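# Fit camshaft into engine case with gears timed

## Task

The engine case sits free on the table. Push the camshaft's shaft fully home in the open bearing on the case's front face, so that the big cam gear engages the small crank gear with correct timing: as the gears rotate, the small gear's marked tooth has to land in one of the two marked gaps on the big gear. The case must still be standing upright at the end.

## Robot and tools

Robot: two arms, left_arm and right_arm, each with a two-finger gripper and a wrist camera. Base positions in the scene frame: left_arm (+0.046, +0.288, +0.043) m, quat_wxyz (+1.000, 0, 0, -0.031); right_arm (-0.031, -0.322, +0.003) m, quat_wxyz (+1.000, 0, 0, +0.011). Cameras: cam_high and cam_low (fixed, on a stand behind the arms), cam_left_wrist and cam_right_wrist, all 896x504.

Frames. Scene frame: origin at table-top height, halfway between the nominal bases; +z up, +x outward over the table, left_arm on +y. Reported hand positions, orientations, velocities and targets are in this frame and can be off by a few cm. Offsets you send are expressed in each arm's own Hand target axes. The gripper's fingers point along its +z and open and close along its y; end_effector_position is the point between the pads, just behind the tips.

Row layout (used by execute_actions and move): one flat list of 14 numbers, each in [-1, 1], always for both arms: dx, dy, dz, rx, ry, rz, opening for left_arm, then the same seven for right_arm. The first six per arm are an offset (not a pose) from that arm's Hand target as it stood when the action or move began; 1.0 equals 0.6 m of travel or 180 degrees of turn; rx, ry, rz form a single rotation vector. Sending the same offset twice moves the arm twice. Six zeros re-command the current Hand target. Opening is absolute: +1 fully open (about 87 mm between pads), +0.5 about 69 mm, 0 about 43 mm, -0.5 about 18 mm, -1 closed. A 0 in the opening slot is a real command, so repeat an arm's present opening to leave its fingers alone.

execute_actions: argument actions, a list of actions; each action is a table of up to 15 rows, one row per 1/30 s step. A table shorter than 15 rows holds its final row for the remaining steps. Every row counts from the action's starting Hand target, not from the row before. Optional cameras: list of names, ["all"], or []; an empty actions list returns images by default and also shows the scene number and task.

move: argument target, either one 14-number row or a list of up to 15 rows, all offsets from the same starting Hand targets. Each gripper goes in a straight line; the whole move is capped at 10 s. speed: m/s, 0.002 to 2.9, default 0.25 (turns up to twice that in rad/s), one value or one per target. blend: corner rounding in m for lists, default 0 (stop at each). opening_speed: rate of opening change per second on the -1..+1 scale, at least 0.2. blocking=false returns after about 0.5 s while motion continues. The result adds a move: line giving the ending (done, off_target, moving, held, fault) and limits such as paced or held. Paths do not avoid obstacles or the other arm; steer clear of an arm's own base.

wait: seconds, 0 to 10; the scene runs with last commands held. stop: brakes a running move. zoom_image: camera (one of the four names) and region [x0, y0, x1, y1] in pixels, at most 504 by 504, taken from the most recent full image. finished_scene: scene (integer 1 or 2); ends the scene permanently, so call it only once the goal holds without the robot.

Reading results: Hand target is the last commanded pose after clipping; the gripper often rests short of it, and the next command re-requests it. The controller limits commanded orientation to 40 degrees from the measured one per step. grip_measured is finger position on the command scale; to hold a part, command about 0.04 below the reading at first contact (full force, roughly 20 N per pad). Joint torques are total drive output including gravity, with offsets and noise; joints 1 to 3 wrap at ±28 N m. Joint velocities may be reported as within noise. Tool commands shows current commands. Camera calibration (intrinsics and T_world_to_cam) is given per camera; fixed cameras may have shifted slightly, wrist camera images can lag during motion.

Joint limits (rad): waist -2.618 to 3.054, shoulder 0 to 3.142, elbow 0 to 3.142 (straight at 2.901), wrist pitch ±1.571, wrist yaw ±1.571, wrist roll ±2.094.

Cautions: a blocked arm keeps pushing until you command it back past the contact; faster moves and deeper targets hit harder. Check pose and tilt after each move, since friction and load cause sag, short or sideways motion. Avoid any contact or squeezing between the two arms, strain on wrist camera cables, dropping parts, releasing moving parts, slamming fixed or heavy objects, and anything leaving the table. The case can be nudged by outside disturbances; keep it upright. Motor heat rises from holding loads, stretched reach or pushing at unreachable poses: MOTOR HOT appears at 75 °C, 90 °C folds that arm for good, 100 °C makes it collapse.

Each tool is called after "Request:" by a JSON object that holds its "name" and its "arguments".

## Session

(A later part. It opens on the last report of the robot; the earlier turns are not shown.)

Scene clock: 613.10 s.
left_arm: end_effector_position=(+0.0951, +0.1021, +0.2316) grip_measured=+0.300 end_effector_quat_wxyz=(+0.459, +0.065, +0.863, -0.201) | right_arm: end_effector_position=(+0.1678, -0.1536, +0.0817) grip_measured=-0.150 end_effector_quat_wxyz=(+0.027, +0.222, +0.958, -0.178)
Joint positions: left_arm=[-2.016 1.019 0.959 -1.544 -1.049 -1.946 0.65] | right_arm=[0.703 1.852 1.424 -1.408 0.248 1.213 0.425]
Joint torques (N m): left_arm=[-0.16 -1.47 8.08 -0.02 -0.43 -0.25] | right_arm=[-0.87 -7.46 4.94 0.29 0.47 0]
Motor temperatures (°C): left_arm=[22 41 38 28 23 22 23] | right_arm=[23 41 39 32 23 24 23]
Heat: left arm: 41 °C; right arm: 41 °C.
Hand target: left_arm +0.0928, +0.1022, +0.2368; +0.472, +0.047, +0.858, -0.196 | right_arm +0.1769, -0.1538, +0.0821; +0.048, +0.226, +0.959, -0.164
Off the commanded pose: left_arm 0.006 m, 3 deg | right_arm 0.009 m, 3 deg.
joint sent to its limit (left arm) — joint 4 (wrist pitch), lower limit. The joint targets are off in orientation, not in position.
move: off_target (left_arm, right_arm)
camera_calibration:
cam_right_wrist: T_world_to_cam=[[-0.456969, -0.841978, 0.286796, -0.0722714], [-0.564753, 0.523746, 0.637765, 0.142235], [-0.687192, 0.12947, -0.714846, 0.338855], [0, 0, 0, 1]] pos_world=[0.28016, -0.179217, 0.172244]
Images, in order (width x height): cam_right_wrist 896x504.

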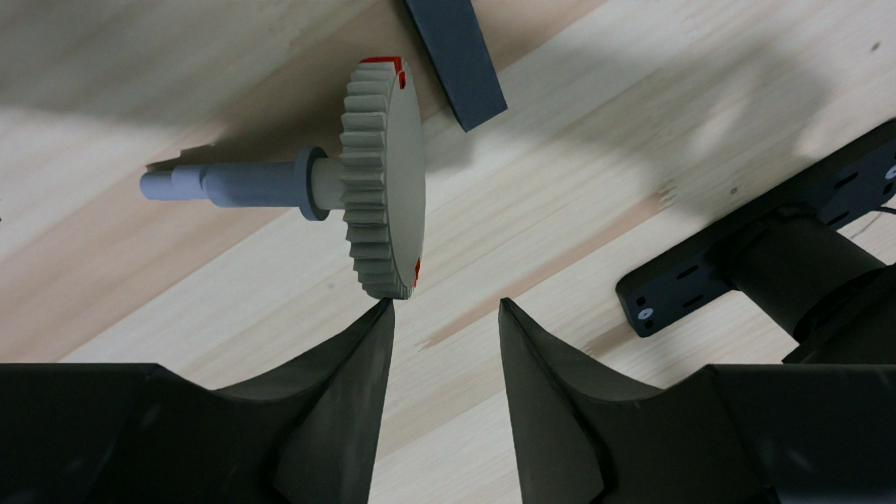

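Request:
{"name": "move", "arguments": {"target": [[0,0,0,0,0,0,0.3,0,0,-0.033,0,0,0,-0.15],[0,0,0,0,0,0,0.3,-0.015,0.03,-0.033,0,0,0,-0.15],[0,0,0,0,0,0,0.3,-0.015,0.03,0.0,0,0,0,-0.15]], "speed": [0.1,0.06,0.05], "cameras": ["cam_right_wrist"]}}

Scene clock: 629.93 s.
left_arm: end_effector_position=(+0.0951, +0.1021, +0.2316) grip_measured=+0.300 end_effector_quat_wxyz=(+0.459, +0.065, +0.863, -0.201) | right_arm: end_effector_position=(+0.1875, -0.1409, +0.0790) grip_measured=-0.150 end_effector_quat_wxyz=(+0.037, +0.226, +0.959, -0.167)
Joint positions: left_arm=[-2.016 1.019 0.959 -1.544 -1.049 -1.946 0.65] | right_arm=[0.695 1.912 1.502 -1.395 0.254 1.21 0.425]
Joint torques (N m): left_arm=[-0.18 -1.17 8.12 -0.03 -0.43 -0.24] | right_arm=[-0.69 -6.67 5.53 0.15 0.42 -0.04]
Heat: left arm: 40 °C; right arm: 40 °C.
Hand target: left_arm +0.0928, +0.1022, +0.2368; +0.472, +0.047, +0.858, -0.196 | right_arm +0.1930, -0.1424, +0.0783; +0.048, +0.226, +0.959, -0.164
Off the commanded pose: left_arm 0.006 m, 3 deg | right_arm 0.006 m, 1 deg.
joint sent to its limit (left arm) — joint 4 (wrist pitch), lower limit. The joint targets are off in orientation, not in position.
move: off_target (left_arm)
camera_calibration:
cam_right_wrist: T_world_to_cam=[[-0.466876, -0.844813, 0.261376, -0.0484311], [-0.579377, 0.515511, 0.631325, 0.150497], [-0.668094, 0.143315, -0.730145, 0.348387], [0, 0, 0, 1]] pos_world=[0.297339, -0.168427, 0.172019]
Images, in order (width x height): cam_right_wrist 896x504.

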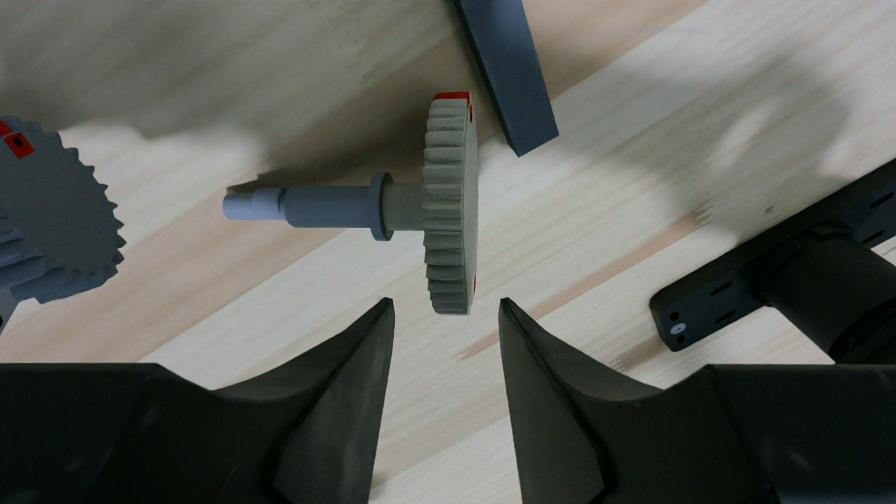

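Request:
{"name": "move", "arguments": {"target": [0,0,0,0,0,0,0.3,0.007,0,0.042,0,0,0,-0.15], "speed": 0.05, "cameras": ["cam_right_wrist"]}}

Scene clock: 636.57 s.
left_arm: end_effector_position=(+0.0951, +0.1021, +0.2316) grip_measured=+0.300 end_effector_quat_wxyz=(+0.459, +0.065, +0.863, -0.201) | right_arm: end_effector_position=(+0.1839, -0.1476, +0.0532) grip_measured=-0.150 end_effector_quat_wxyz=(+0.035, +0.226, +0.959, -0.169)
Joint positions: left_arm=[-2.016 1.019 0.959 -1.544 -1.049 -1.946 0.65] | right_arm=[0.686 1.912 1.395 -1.291 0.256 1.201 0.425]
Joint torques (N m): left_arm=[-0.32 -1.2 7.92 -0.04 -0.44 -0.21] | right_arm=[-0.73 -7.05 5.38 0.12 0.42 -0.05]
Heat: left arm: 39 °C; right arm: 40 °C.
Hand target: left_arm +0.0928, +0.1022, +0.2368; +0.472, +0.047, +0.858, -0.196 | right_arm +0.1898, -0.1491, +0.0539; +0.048, +0.226, +0.959, -0.164
Off the commanded pose: left_arm 0.006 m, 3 deg | right_arm 0.006 m, 2 deg.
joint sent to its limit (left arm) — joint 4 (wrist pitch), lower limit. The joint targets are off in orientation, not in position.
move: off_target (left_arm)
camera_calibration:
cam_right_wrist: T_world_to_cam=[[-0.465484, -0.844084, 0.26617, -0.0494159], [-0.576942, 0.517447, 0.63197, 0.168068], [-0.671165, 0.140607, -0.727851, 0.328204], [0, 0, 0, 1]] pos_world=[0.294242, -0.174825, 0.145823]
Images, in order (width x height): cam_right_wrist 896x504.

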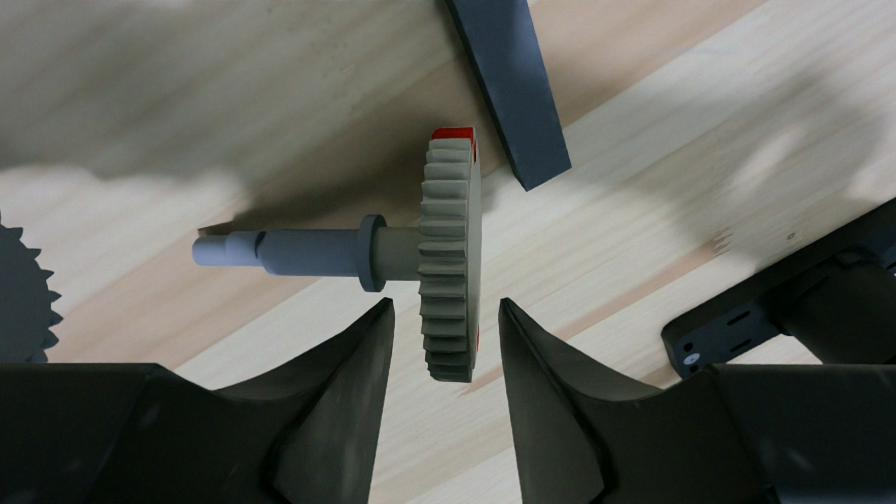

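Request:
{"name": "move", "arguments": {"target": [0,0,0,0,0,0,0.3,0,0,0,0,0,0,-0.85], "opening_speed": 0.6, "cameras": ["cam_right_wrist"]}}

Scene clock: 643.90 s.
left_arm: end_effector_position=(+0.0951, +0.1021, +0.2316) grip_measured=+0.300 end_effector_quat_wxyz=(+0.459, +0.065, +0.863, -0.201) | right_arm: end_effector_position=(+0.1840, -0.1486, +0.0534) grip_measured=-0.615 end_effector_quat_wxyz=(+0.036, +0.223, +0.959, -0.171)
Joint positions: left_arm=[-2.016 1.019 0.959 -1.544 -1.049 -1.946 0.65] | right_arm=[0.686 1.912 1.395 -1.293 0.26 1.196 0.193]
Joint torques (N m): left_arm=[-0.25 -1.13 8.14 -0.03 -0.42 -0.22] | right_arm=[-0.73 -7.05 5.37 0.15 0.38 0]
Heat: left arm: 39 °C; right arm: 40 °C.
Hand target: left_arm +0.0928, +0.1022, +0.2368; +0.472, +0.047, +0.858, -0.196 | right_arm +0.1898, -0.1491, +0.0539; +0.048, +0.226, +0.959, -0.164
Off the commanded pose: left_arm 0.006 m, 3 deg | right_arm 0.006 m, 2 deg.
joint sent to its limit (left arm) — joint 4 (wrist pitch), lower limit. The joint targets are off in orientation, not in position.
move: off_target (left_arm)
camera_calibration:
cam_right_wrist: T_world_to_cam=[[-0.460668, -0.845659, 0.269529, -0.0515884], [-0.579542, 0.516589, 0.630291, 0.168856], [-0.672246, 0.134151, -0.728071, 0.32778], [0, 0, 0, 1]] pos_world=[0.294443, -0.174827, 0.146123]
Images, in order (width x height): cam_right_wrist 896x504.

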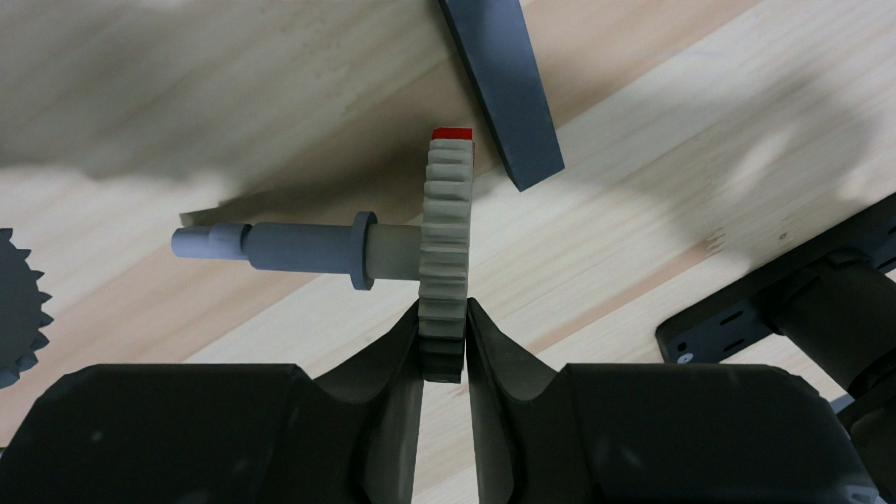

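Request:
{"name": "move", "arguments": {"target": [[0,0,0,0,0,0,0.3,-0.0485,-0.091,-0.14,0,0,0,-0.85],[0,0,0,0,0,0,0.3,-0.179,0.004,-0.078,-0.115,-0.197,-0.015,-0.85]], "speed": [0.15,0.25], "blend": [0.02,0], "cameras": ["all"]}}

Scene clock: 705.63 s.
left_arm: end_effector_position=(+0.0951, +0.1021, +0.2316) grip_measured=+0.300 end_effector_quat_wxyz=(+0.459, +0.065, +0.863, -0.201) | right_arm: end_effector_position=(+0.2738, -0.1781, +0.1005) grip_measured=-0.616 end_effector_quat_wxyz=(+0.338, +0.119, +0.931, -0.069)
Joint positions: left_arm=[-2.016 1.019 0.959 -1.544 -1.049 -1.946 0.65] | right_arm=[0.63 1.525 1.077 -0.68 0.568 0.775 0.192]
Joint torques (N m): left_arm=[-0.31 -1.21 8.01 -0.01 -0.44 -0.2] | right_arm=[-0.57 -6.78 7.1 1.93 0.62 -0.05]
Motor temperatures (°C): left_arm=[22 36 40 26 23 22 23] | right_arm=[23 40 38 30 23 24 24]
Heat: left arm: 40 °C; right arm: 40 °C.
Hand target: left_arm +0.0928, +0.1022, +0.2368; +0.472, +0.047, +0.858, -0.196 | right_arm +0.2859, -0.1762, +0.1150; +0.372, +0.131, +0.918, -0.053
Off the commanded pose: left_arm 0.006 m, 3 deg | right_arm 0.019 m, 5 deg.
joint sent to its limit (left arm) — joint 4 (wrist pitch), lower limit. The joint targets are off in orientation, not in position.
move: off_target (left_arm, right_arm)
camera_calibration:
cam_left_wrist: T_world_to_cam=[[-0.293189, -0.909415, 0.294965, 0.0469134], [-0.954175, 0.258999, -0.149901, 0.121713], [0.0599265, -0.325397, -0.943677, 0.38534], [0, 0, 0, 1]] pos_world=[0.106798, 0.136529, 0.368044]
cam_right_wrist: T_world_to_cam=[[-0.260829, -0.965384, 0.00148134, -0.0969397], [-0.951603, 0.257363, 0.167976, 0.308659], [-0.162543, 0.0424034, -0.98579, 0.296354], [0, 0, 0, 1]] pos_world=[0.316606, -0.185588, 0.240439]

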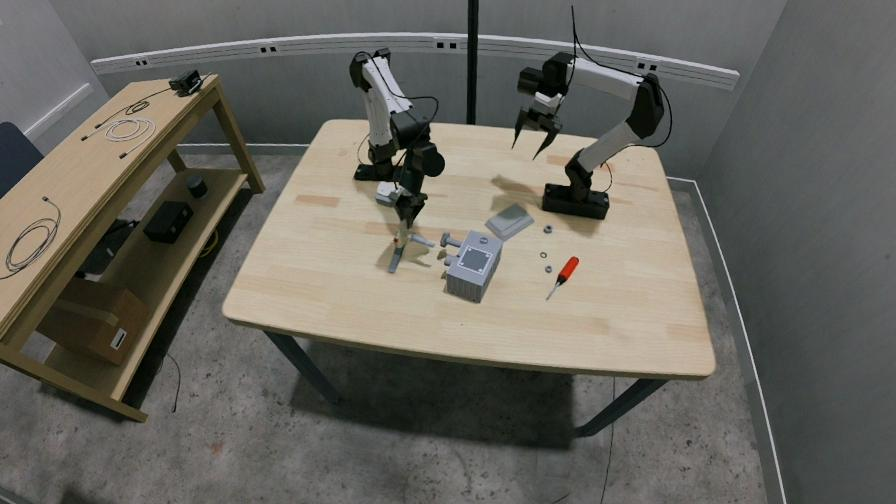

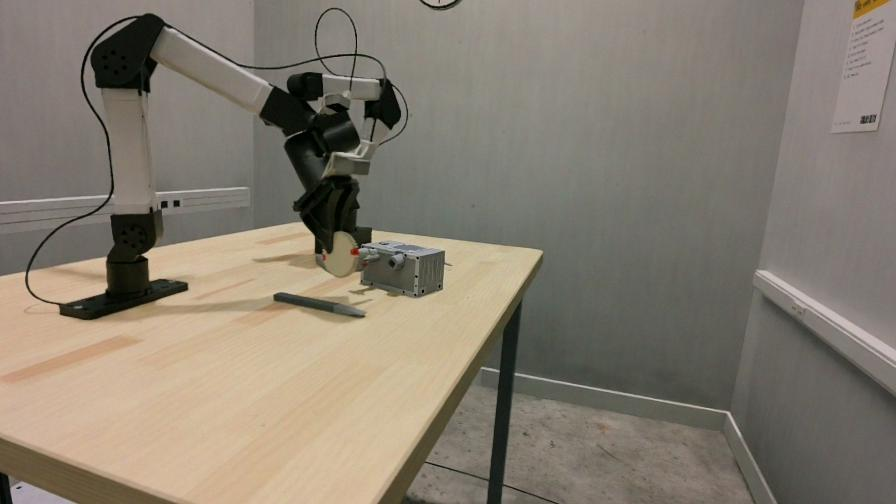

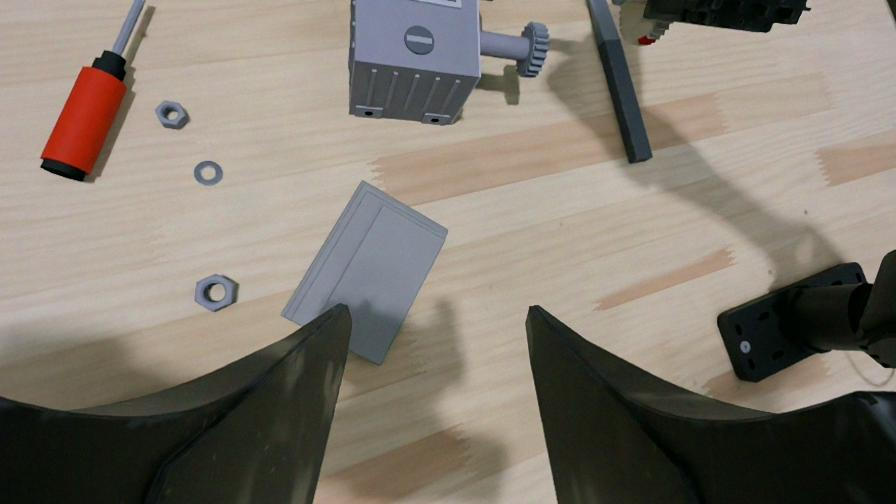

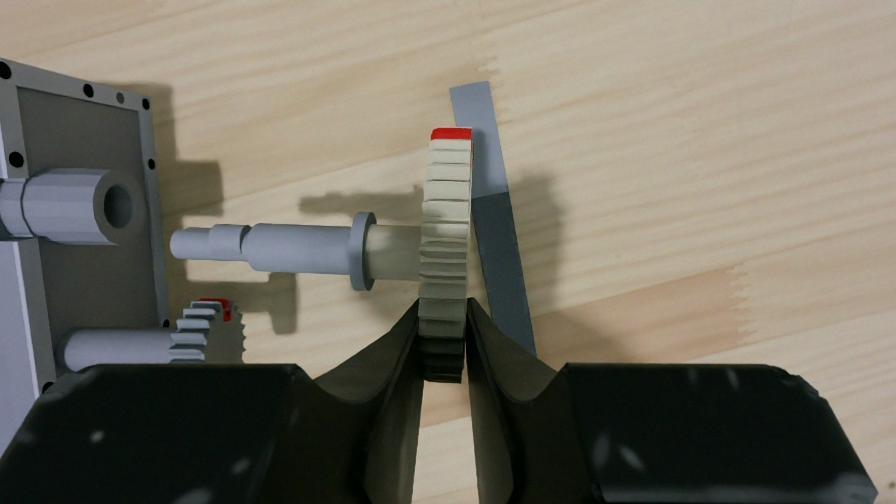

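Request:
{"name": "zoom_image", "arguments": {"camera": "cam_low", "region": [300, 210, 420, 300]}}

Request:
{"name": "zoom_image", "arguments": {"camera": "cam_right_wrist", "region": [140, 100, 500, 400]}}

Scaled by 4.200 from the camera's 896x504 image, which has a finer 1280x720 frame.

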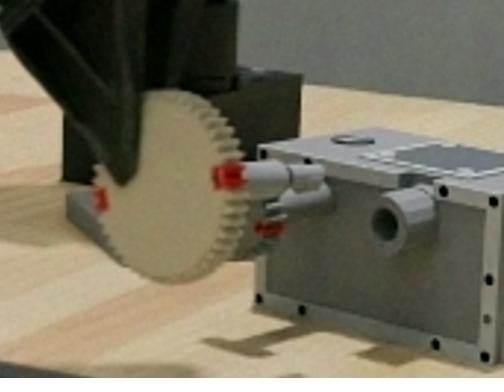

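Scaled by 1.400 from the camera's 896x504 image, which has a finer 1280x720 frame.

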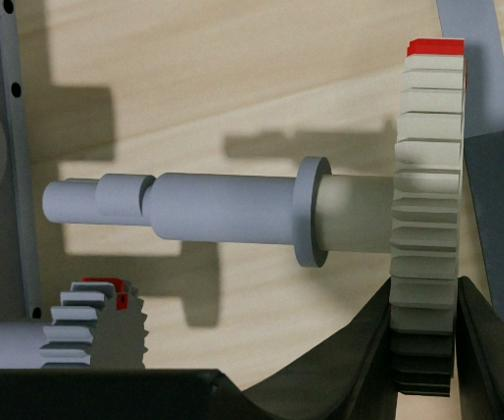

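Request:
{"name": "move", "arguments": {"target": [0,0,0,0,0,0,0.3,0.030,0.0076,0.048,-0.0116,0.0444,0.0097,-0.85], "speed": 0.08, "cameras": ["cam_low","cam_right_wrist"]}}

Request:
{"name": "zoom_image", "arguments": {"camera": "cam_low", "region": [300, 210, 420, 300]}}

Request:
{"name": "zoom_image", "arguments": {"camera": "cam_right_wrist", "region": [0, 100, 500, 400]}}

Scene clock: 772.93 s.
left_arm: end_effector_position=(+0.0951, +0.1021, +0.2316) grip_measured=+0.300 end_effector_quat_wxyz=(+0.459, +0.065, +0.863, -0.201) | right_arm: end_effector_position=(+0.2823, -0.1791, +0.0762) grip_measured=-0.616 end_effector_quat_wxyz=(+0.291, +0.137, +0.946, -0.039)
Joint positions: left_arm=[-2.016 1.019 0.959 -1.544 -1.049 -1.946 0.65] | right_arm=[0.546 1.59 1.077 -0.636 0.433 0.76 0.192]
Joint torques (N m): left_arm=[-0.17 -1.01 8.05 -0.03 -0.43 -0.19] | right_arm=[-0.69 -5.11 7.35 1.92 0.28 -0.05]
Heat: left arm: 40 °C; right arm: 39 °C.
Hand target: left_arm +0.0928, +0.1022, +0.2368; +0.472, +0.047, +0.858, -0.196 | right_arm +0.2940, -0.1738, +0.0818; +0.310, +0.142, +0.940, -0.022
Off the commanded pose: left_arm 0.006 m, 3 deg | right_arm 0.014 m, 3 deg.
joint sent to its limit (left arm) — joint 4 (wrist pitch), lower limit. The joint targets are off in orientation, not in position.
move: off_target (left_arm, right_arm)
camera_calibration:
cam_right_wrist: T_world_to_cam=[[-0.277595, -0.959272, -0.0523393, -0.0857346], [-0.927918, 0.253614, 0.273218, 0.305769], [-0.248816, 0.12441, -0.960527, 0.311021], [0, 0, 0, 1]] pos_world=[0.337316, -0.198484, 0.210715]
Images, in order (width x height): cam_low 896x504, cam_right_wrist 896x504.

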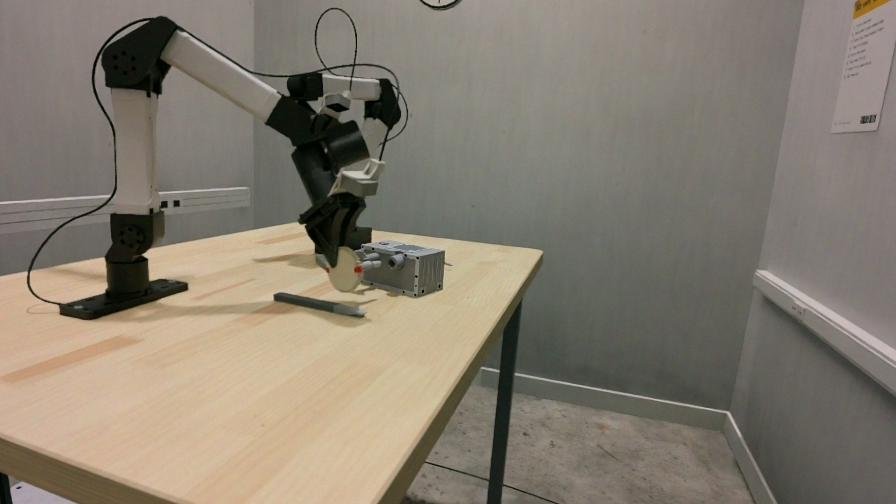

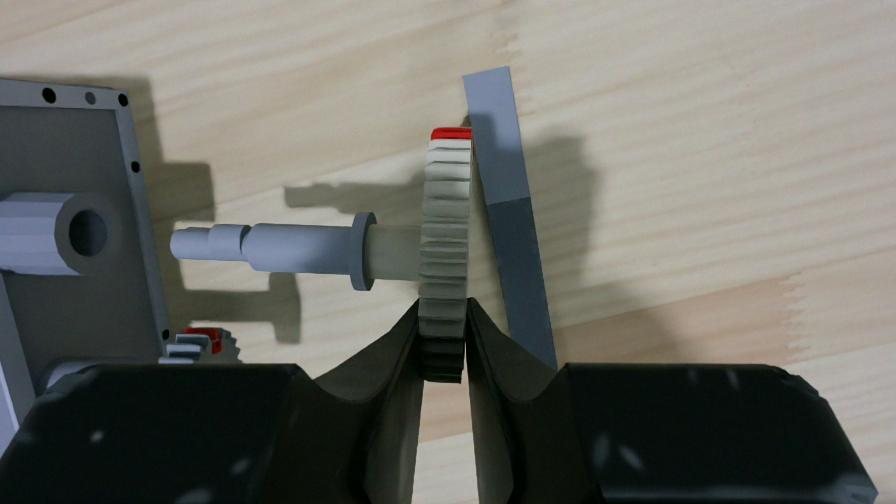

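Scaled by 4.200 from the camera's 896x504 image, which has a finer 1280x720 frame.

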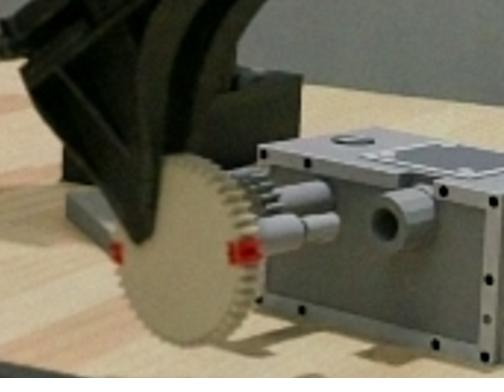

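Scaled by 1.008 from the camera's 896x504 image, which has a finer 1280x720 frame.

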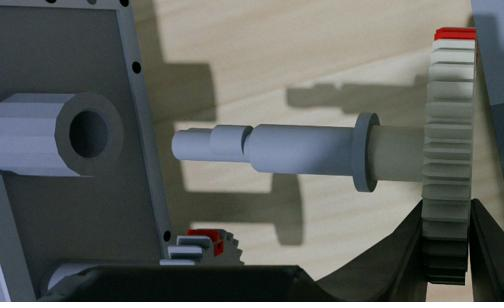

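Request:
{"name": "move", "arguments": {"target": [0,0,0,0,0,0,0.3,0.0035,0,0.011,0,0.012,0,-0.85], "speed": 0.05, "cameras": ["cam_low","cam_right_wrist"]}}

Request:
{"name": "zoom_image", "arguments": {"camera": "cam_low", "region": [350, 235, 410, 285]}}

Request:
{"name": "zoom_image", "arguments": {"camera": "cam_right_wrist", "region": [0, 150, 250, 350]}}

Scene clock: 853.17 s.
left_arm: end_effector_position=(+0.0951, +0.1021, +0.2316) grip_measured=+0.300 end_effector_quat_wxyz=(+0.459, +0.065, +0.863, -0.201) | right_arm: end_effector_position=(+0.2814, -0.1812, +0.0655) grip_measured=-0.616 end_effector_quat_wxyz=(+0.270, +0.137, +0.952, -0.039)
Joint positions: left_arm=[-2.016 1.019 0.959 -1.544 -1.049 -1.946 0.65] | right_arm=[0.526 1.619 1.077 -0.636 0.399 0.752 0.192]
Joint torques (N m): left_arm=[-0.23 -0.96 7.97 -0.03 -0.39 -0.23] | right_arm=[-0.69 -5.22 8.94 1.76 0.24 -0.06]
Motor temperatures (°C): left_arm=[22 33 40 24 23 22 23] | right_arm=[23 34 39 35 23 24 25]
Heat: left arm: 40 °C; right arm: 39 °C.
Hand target: left_arm +0.0928, +0.1022, +0.2368; +0.472, +0.047, +0.858, -0.196 | right_arm +0.2961, -0.1741, +0.0754; +0.292, +0.142, +0.946, -0.019
Off the commanded pose: left_arm 0.006 m, 3 deg | right_arm 0.019 m, 4 deg.
joint sent to its limit (left arm) — joint 4 (wrist pitch), lower limit. The joint targets are off in orientation, not in position.
move: off_target (left_arm, right_arm)
camera_calibration:
cam_right_wrist: T_world_to_cam=[[-0.279699, -0.958924, -0.0472657, -0.088217], [-0.915507, 0.25156, 0.31395, 0.301851], [-0.289164, 0.131083, -0.948262, 0.312464], [0, 0, 0, 1]] pos_world=[0.342026, -0.201486, 0.197362]
Images, in order (width x height): cam_low 896x504, cam_right_wrist 896x504.

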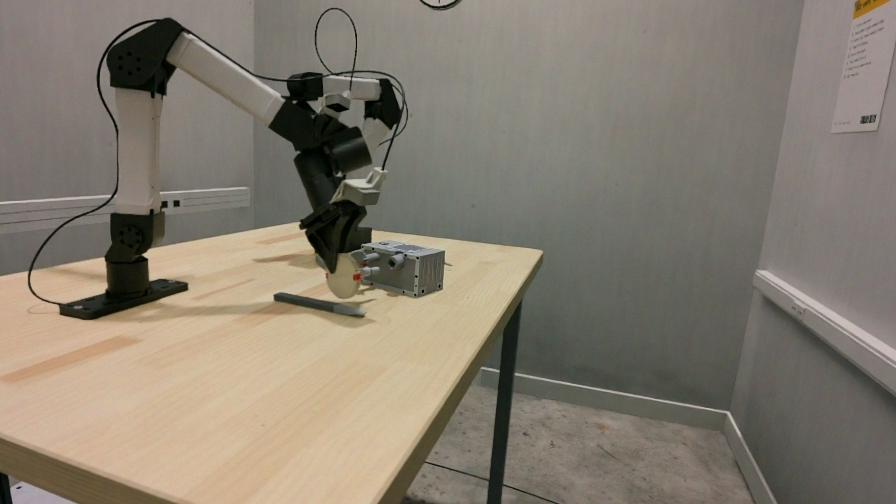

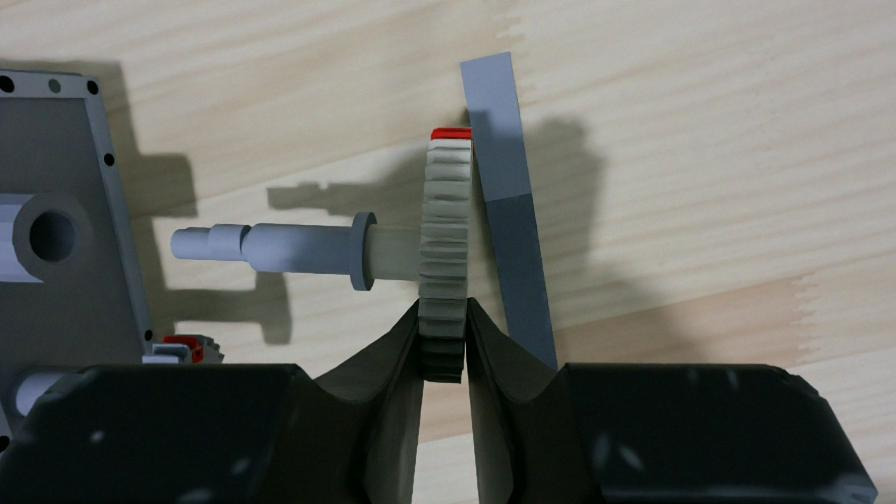

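Scaled by 8.400 from the camera's 896x504 image, which has a finer 1280x720 frame.

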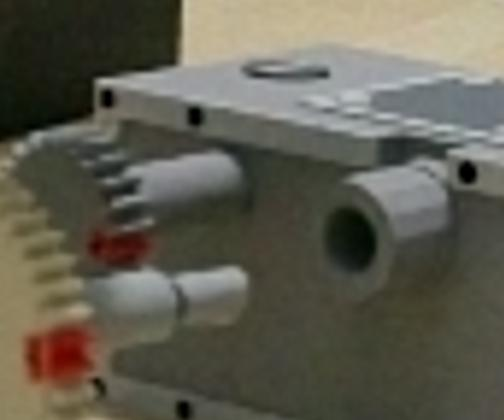

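Scaled by 2.016 from the camera's 896x504 image, which has a finer 1280x720 frame.

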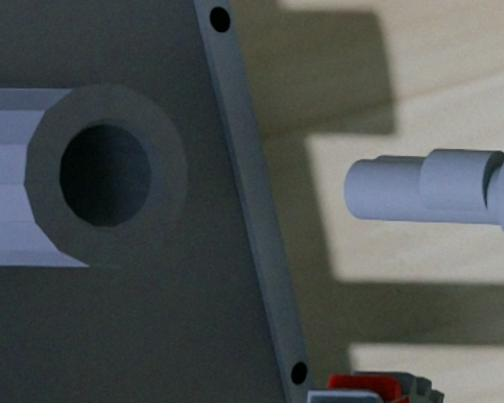

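Request:
{"name": "move", "arguments": {"target": [0,0,0,0,0,0,0.3,-0.002,0.0603,-0.003,0,0,0,-0.85], "speed": 0.05, "cameras": ["cam_low","cam_right_wrist"]}}

Request:
{"name": "zoom_image", "arguments": {"camera": "cam_low", "region": [350, 235, 410, 285]}}

Request:
{"name": "zoom_image", "arguments": {"camera": "cam_right_wrist", "region": [50, 150, 300, 350]}}

Scene clock: 878.97 s.
left_arm: end_effector_position=(+0.0951, +0.1021, +0.2316) grip_measured=+0.300 end_effector_quat_wxyz=(+0.459, +0.065, +0.863, -0.201) | right_arm: end_effector_position=(+0.2929, -0.1474, +0.0640) grip_measured=-0.617 end_effector_quat_wxyz=(+0.267, +0.132, +0.954, -0.030)
Joint positions: left_arm=[-2.016 1.019 0.959 -1.544 -1.049 -1.946 0.65] | right_arm=[0.587 1.722 1.189 -0.661 0.403 0.806 0.192]
Joint torques (N m): left_arm=[-0.34 -1.13 8.12 -0.01 -0.46 -0.22] | right_arm=[0.27 -5.9 10.89 1.36 0.52 0.14]
Heat: left arm: 41 °C; right arm: 41 °C.
Hand target: left_arm +0.0928, +0.1022, +0.2368; +0.472, +0.047, +0.858, -0.196 | right_arm +0.3063, -0.1395, +0.0791; +0.292, +0.142, +0.946, -0.019
Off the commanded pose: left_arm 0.006 m, 3 deg | right_arm 0.022 m, 3 deg.
joint sent to its limit (left arm) — joint 4 (wrist pitch), lower limit. The joint targets are off in orientation, not in position.
move: off_target (left_arm, right_arm)
camera_calibration:
cam_right_wrist: T_world_to_cam=[[-0.267109, -0.961782, -0.0602351, -0.0559619], [-0.917576, 0.234736, 0.320864, 0.301944], [-0.294462, 0.140976, -0.945208, 0.312856], [0, 0, 0, 1]] pos_world=[0.354232, -0.168805, 0.195461]
Images, in order (width x height): cam_low 896x504, cam_right_wrist 896x504.

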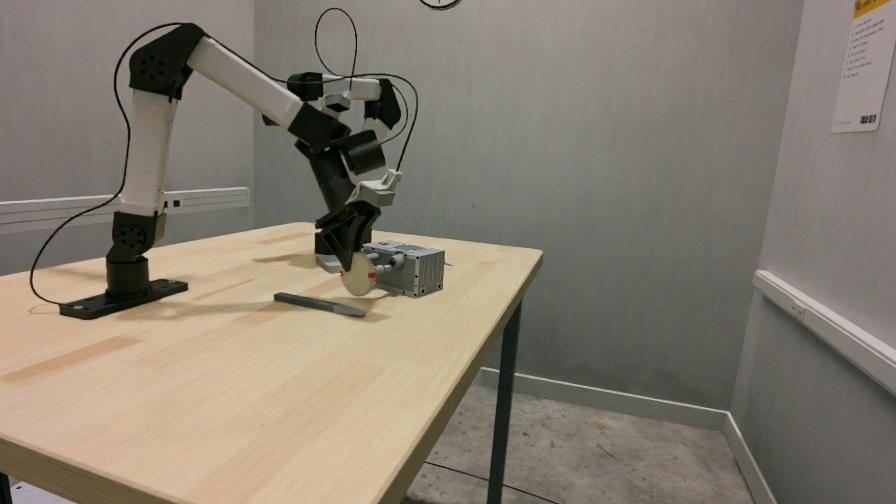

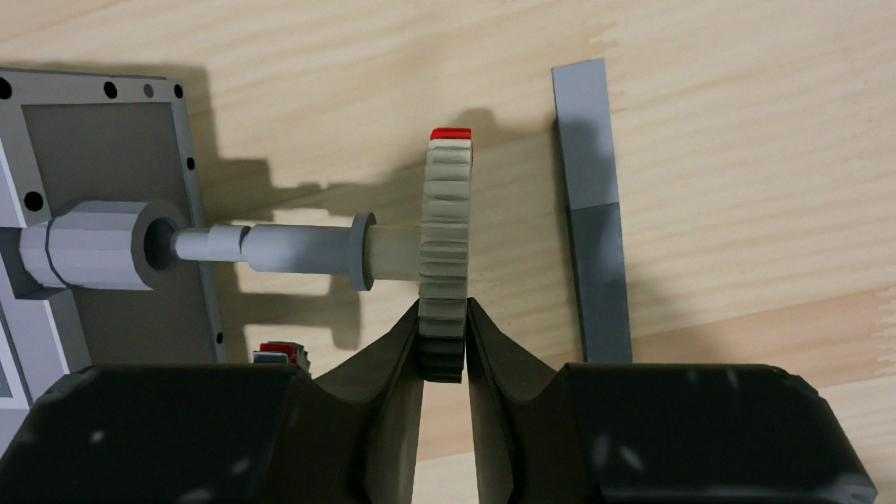

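Scaled by 8.400 from the camera's 896x504 image, which has a finer 1280x720 frame.

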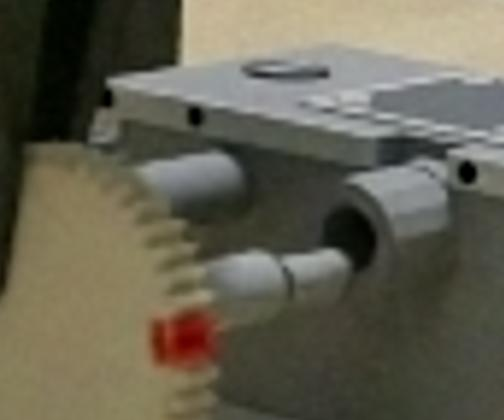

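Scaled by 2.016 from the camera's 896x504 image, which has a finer 1280x720 frame.

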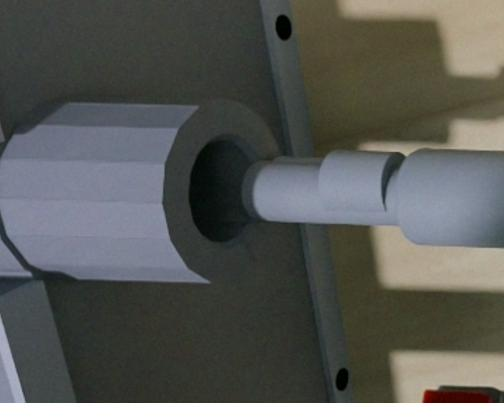

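Request:
{"name": "move", "arguments": {"target": [[0,0,0,0,0,0,0.3,-0.0083,0,-0.0085,0,0,0,-0.85],[0,0,0,0,0,0,0.3,-0.0073,0.0417,-0.0069,0,0,0,-0.85]], "speed": 0.04, "cameras": ["cam_low","cam_right_wrist"]}}

Request:
{"name": "zoom_image", "arguments": {"camera": "cam_low", "region": [350, 235, 410, 285]}}

Request:
{"name": "zoom_image", "arguments": {"camera": "cam_right_wrist", "region": [50, 150, 300, 350]}}

Scene clock: 893.73 s.
left_arm: end_effector_position=(+0.0951, +0.1021, +0.2316) grip_measured=+0.300 end_effector_quat_wxyz=(+0.459, +0.065, +0.863, -0.201) | right_arm: end_effector_position=(+0.3022, -0.1239, +0.0710) grip_measured=-0.617 end_effector_quat_wxyz=(+0.268, +0.133, +0.954, -0.030)
Joint positions: left_arm=[-2.016 1.019 0.959 -1.544 -1.049 -1.946 0.65] | right_arm=[0.627 1.796 1.308 -0.72 0.419 0.847 0.192]
Joint torques (N m): left_arm=[-0.13 -1.13 8.05 -0.03 -0.42 -0.26] | right_arm=[0.28 -6.46 10.91 1.3 0.54 0.15]
Heat: left arm: 41 °C; right arm: 42 °C.
Hand target: left_arm +0.0928, +0.1022, +0.2368; +0.472, +0.047, +0.858, -0.196 | right_arm +0.3145, -0.1161, +0.0863; +0.292, +0.142, +0.946, -0.019
Off the commanded pose: left_arm 0.006 m, 3 deg | right_arm 0.021 m, 3 deg.
joint sent to its limit (left arm) — joint 4 (wrist pitch), lower limit. The joint targets are off in orientation, not in position.
move: off_target (left_arm, right_arm)
camera_calibration:
cam_right_wrist: T_world_to_cam=[[-0.267366, -0.961669, -0.0608903, -0.030259], [-0.918056, 0.235025, 0.319275, 0.303037], [-0.292726, 0.141264, -0.945704, 0.318443], [0, 0, 0, 1]] pos_world=[0.363332, -0.145305, 0.202558]
Images, in order (width x height): cam_low 896x504, cam_right_wrist 896x504.

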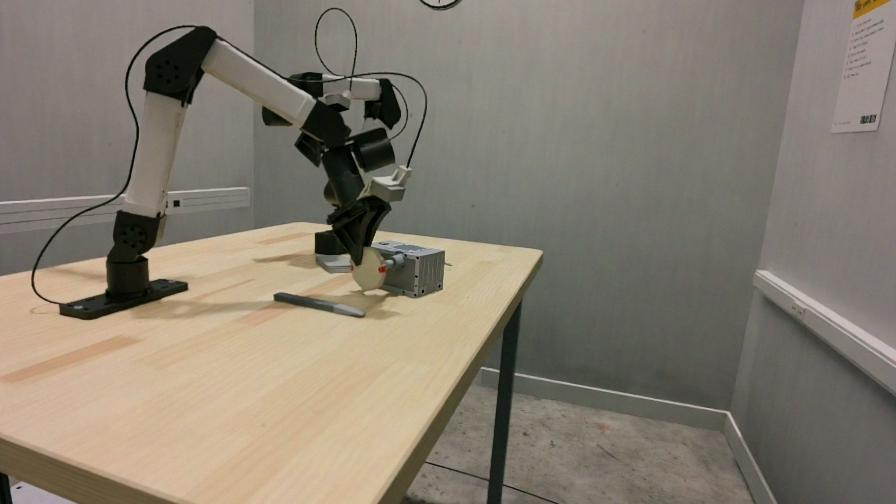

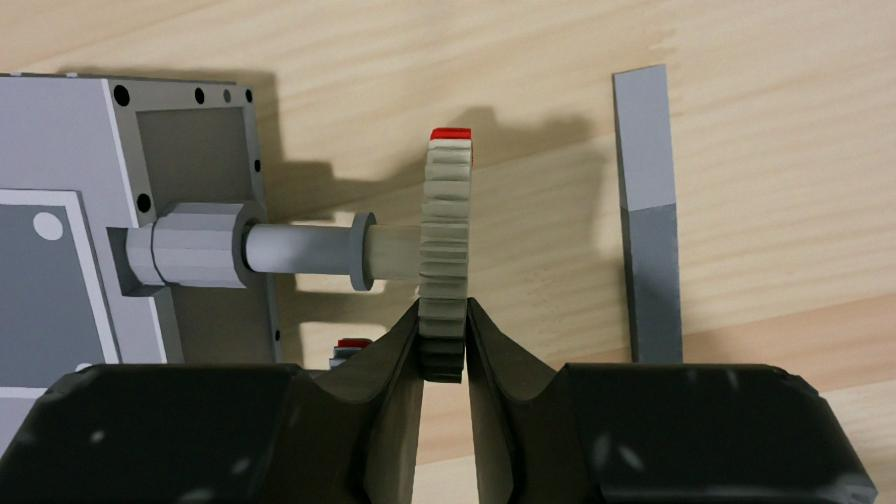

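Scaled by 8.400 from the camera's 896x504 image, which has a finer 1280x720 frame.

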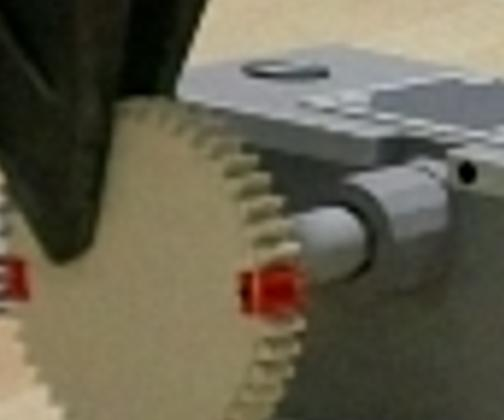

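Scaled by 2.016 from the camera's 896x504 image, which has a finer 1280x720 frame.

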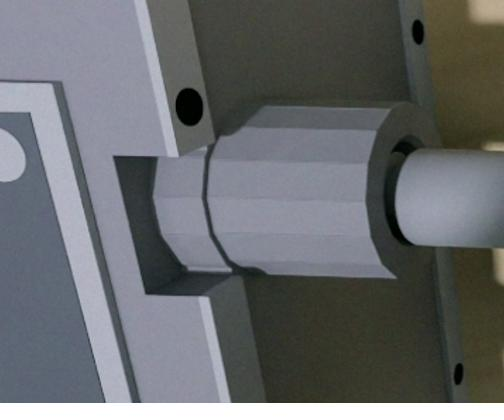

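Request:
{"name": "move", "arguments": {"target": [0,0,0,0,0,0,0.3,-0.001,0.038,0.0024,0,0,0,-0.85], "speed": 0.03, "cameras": ["cam_low","cam_right_wrist"]}}

Request:
{"name": "zoom_image", "arguments": {"camera": "cam_low", "region": [350, 235, 410, 285]}}

Request:
{"name": "zoom_image", "arguments": {"camera": "cam_right_wrist", "region": [200, 100, 500, 400]}}

Scene clock: 903.77 s.
left_arm: end_effector_position=(+0.0951, +0.1021, +0.2316) grip_measured=+0.300 end_effector_quat_wxyz=(+0.459, +0.065, +0.863, -0.201) | right_arm: end_effector_position=(+0.3086, -0.1060, +0.0714) grip_measured=-0.623 end_effector_quat_wxyz=(+0.266, +0.132, +0.954, -0.037)
Joint positions: left_arm=[-2.016 1.019 0.959 -1.544 -1.049 -1.946 0.65] | right_arm=[0.659 1.869 1.406 -0.772 0.436 0.878 0.188]
Joint torques (N m): left_arm=[-0.1 -1.35 8.2 -0.01 -0.42 -0.22] | right_arm=[0.4 -6.86 10.93 1.38 0.51 0.17]
Heat: left arm: 41 °C; right arm: 43 °C.
Hand target: left_arm +0.0928, +0.1022, +0.2368; +0.472, +0.047, +0.858, -0.196 | right_arm +0.3222, -0.0946, +0.0866; +0.292, +0.142, +0.946, -0.019
Off the commanded pose: left_arm 0.006 m, 3 deg | right_arm 0.023 m, 4 deg.
joint sent to its limit (left arm) — joint 4 (wrist pitch), lower limit. The joint targets are off in orientation, not in position.
move: off_target (left_arm, right_arm)
camera_calibration:
cam_right_wrist: T_world_to_cam=[[-0.269058, -0.962009, -0.0463261, -0.011959], [-0.915711, 0.240611, 0.321839, 0.304218], [-0.298466, 0.129015, -0.94566, 0.318544], [0, 0, 0, 1]] pos_world=[0.370433, -0.1258, 0.202771]
Images, in order (width x height): cam_low 896x504, cam_right_wrist 896x504.

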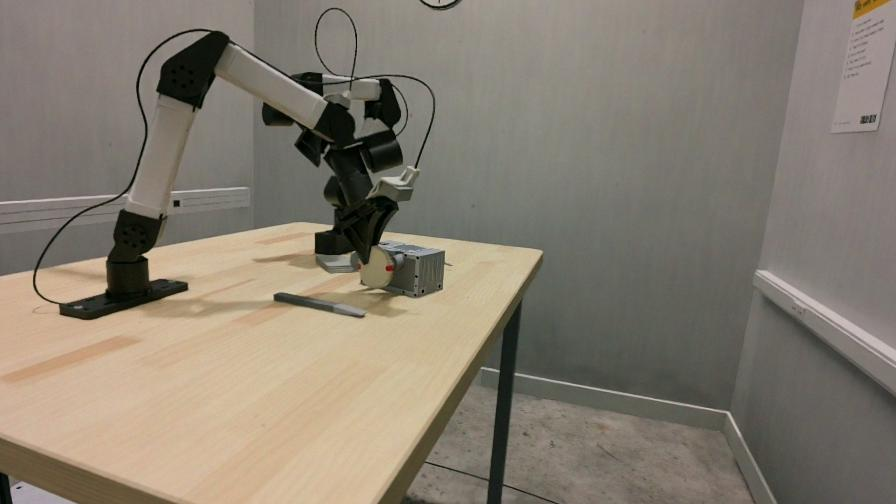

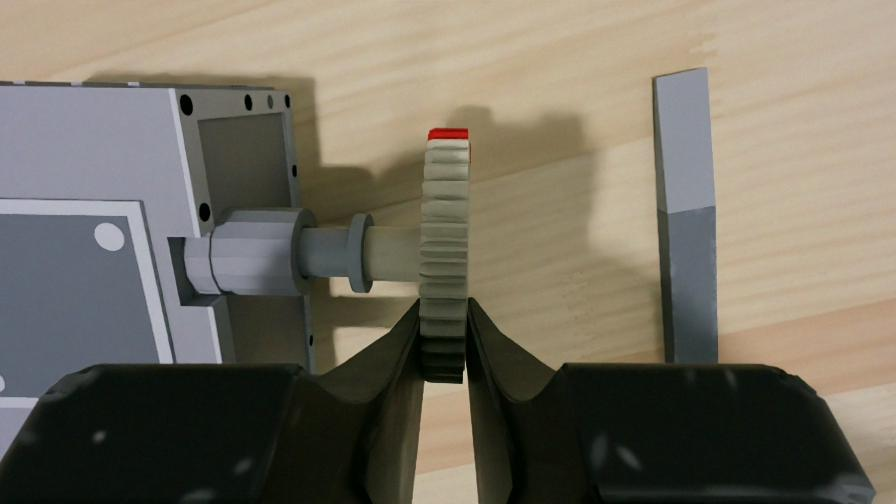

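Scaled by 8.400 from the camera's 896x504 image, which has a finer 1280x720 frame.

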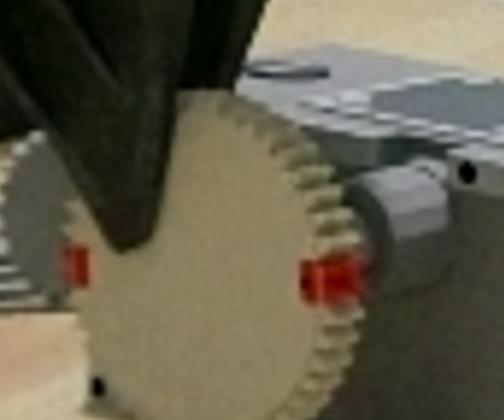

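Scaled by 1.680 from the camera's 896x504 image, which has a finer 1280x720 frame.

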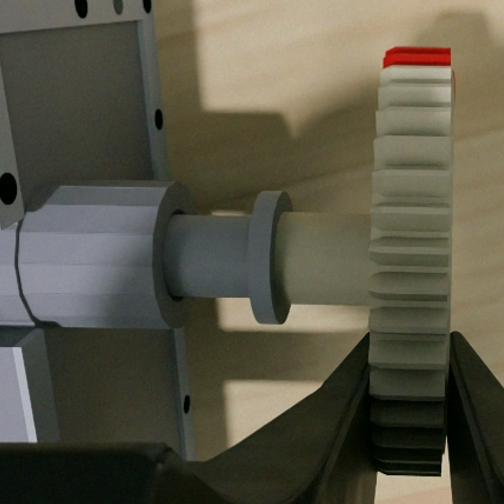

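Request:
{"name": "move", "arguments": {"target": [0,0,0,0,0,0,0.3,0,0.0135,0,0,0,0,-0.85], "speed": 0.02, "cameras": ["cam_right_wrist"]}}

Scene clock: 919.03 s.
left_arm: end_effector_position=(+0.0951, +0.1021, +0.2316) grip_measured=+0.300 end_effector_quat_wxyz=(+0.459, +0.065, +0.863, -0.201) | right_arm: end_effector_position=(+0.3102, -0.1002, +0.0714) grip_measured=-0.625 end_effector_quat_wxyz=(+0.265, +0.132, +0.954, -0.041)
Joint positions: left_arm=[-2.016 1.019 0.959 -1.544 -1.049 -1.946 0.65] | right_arm=[0.67 1.896 1.443 -0.795 0.444 0.893 0.187]
Joint torques (N m): left_arm=[-0.09 -1.09 8.2 0.01 -0.45 -0.21] | right_arm=[0.49 -7.09 10.91 1.43 0.48 0.16]
Motor temperatures (°C): left_arm=[22 32 41 24 23 22 23] | right_arm=[23 35 46 34 23 24 25]
Heat: left arm: 41 °C; right arm: 46 °C.
Hand target: left_arm +0.0928, +0.1022, +0.2368; +0.472, +0.047, +0.858, -0.196 | right_arm +0.3244, -0.0868, +0.0869; +0.292, +0.142, +0.946, -0.019
Off the commanded pose: left_arm 0.006 m, 3 deg | right_arm 0.025 m, 4 deg.
joint sent to its limit (left arm) — joint 4 (wrist pitch), lower limit. The joint targets are off in orientation, not in position.
move: off_target (left_arm, right_arm)
camera_calibration:
cam_right_wrist: T_world_to_cam=[[-0.272561, -0.96135, -0.038939, -0.00525334], [-0.913741, 0.245964, 0.323386, 0.304197], [-0.301309, 0.123723, -0.945466, 0.318632], [0, 0, 0, 1]] pos_world=[0.372533, -0.119294, 0.202678]
Images, in order (width x height): cam_right_wrist 896x504.

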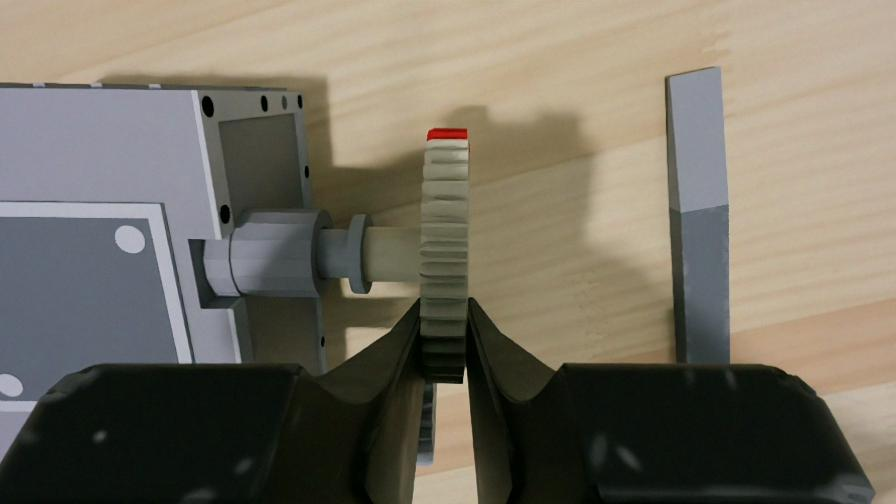

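Request:
{"name": "move", "arguments": {"target": [0,0,0,0,0,0,0.3,0,0.0085,0,0,0,0,-0.85], "speed": 0.02, "cameras": ["cam_right_wrist"]}}

Request:
{"name": "zoom_image", "arguments": {"camera": "cam_right_wrist", "region": [200, 180, 500, 480]}}

Scene clock: 926.73 s.
left_arm: end_effector_position=(+0.0951, +0.1021, +0.2316) grip_measured=+0.300 end_effector_quat_wxyz=(+0.459, +0.065, +0.863, -0.201) | right_arm: end_effector_position=(+0.3111, -0.0980, +0.0715) grip_measured=-0.626 end_effector_quat_wxyz=(+0.263, +0.132, +0.955, -0.044)
Joint positions: left_arm=[-2.016 1.019 0.959 -1.544 -1.049 -1.946 0.65] | right_arm=[0.673 1.91 1.464 -0.811 0.446 0.898 0.187]
Joint torques (N m): left_arm=[-0.1 -1.11 8.06 -0.02 -0.47 -0.22] | right_arm=[0.8 -7.04 11.11 1.46 0.49 0.18]
Heat: left arm: 41 °C; right arm: 45 °C.
Hand target: left_arm +0.0928, +0.1022, +0.2368; +0.472, +0.047, +0.858, -0.196 | right_arm +0.3259, -0.0819, +0.0872; +0.292, +0.142, +0.946, -0.019
Off the commanded pose: left_arm 0.006 m, 3 deg | right_arm 0.027 m, 5 deg.
joint sent to its limit (left arm) — joint 4 (wrist pitch), lower limit. The joint targets are off in orientation, not in position.
move: off_target (left_arm, right_arm)
camera_calibration:
cam_right_wrist: T_world_to_cam=[[-0.274539, -0.961004, -0.03317, -0.00266488], [-0.911811, 0.249222, 0.326325, 0.303905], [-0.305333, 0.119834, -0.944675, 0.319523], [0, 0, 0, 1]] pos_world=[0.373933, -0.11659, 0.202585]
Images, in order (width x height): cam_right_wrist 896x504.

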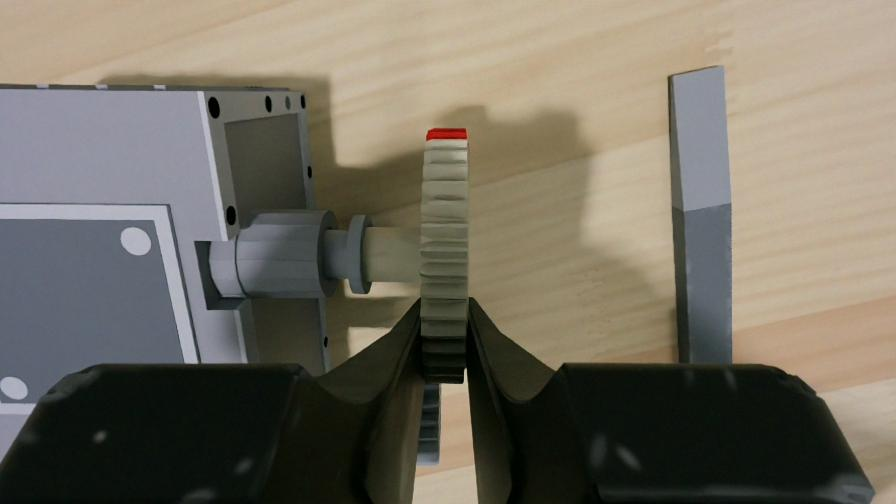

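Scaled by 1.680 from the camera's 896x504 image, which has a finer 1280x720 frame.

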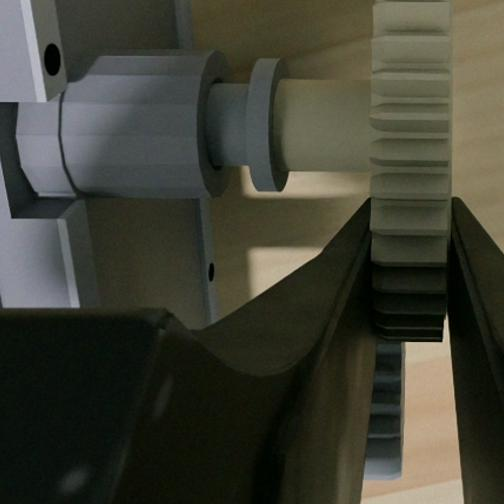

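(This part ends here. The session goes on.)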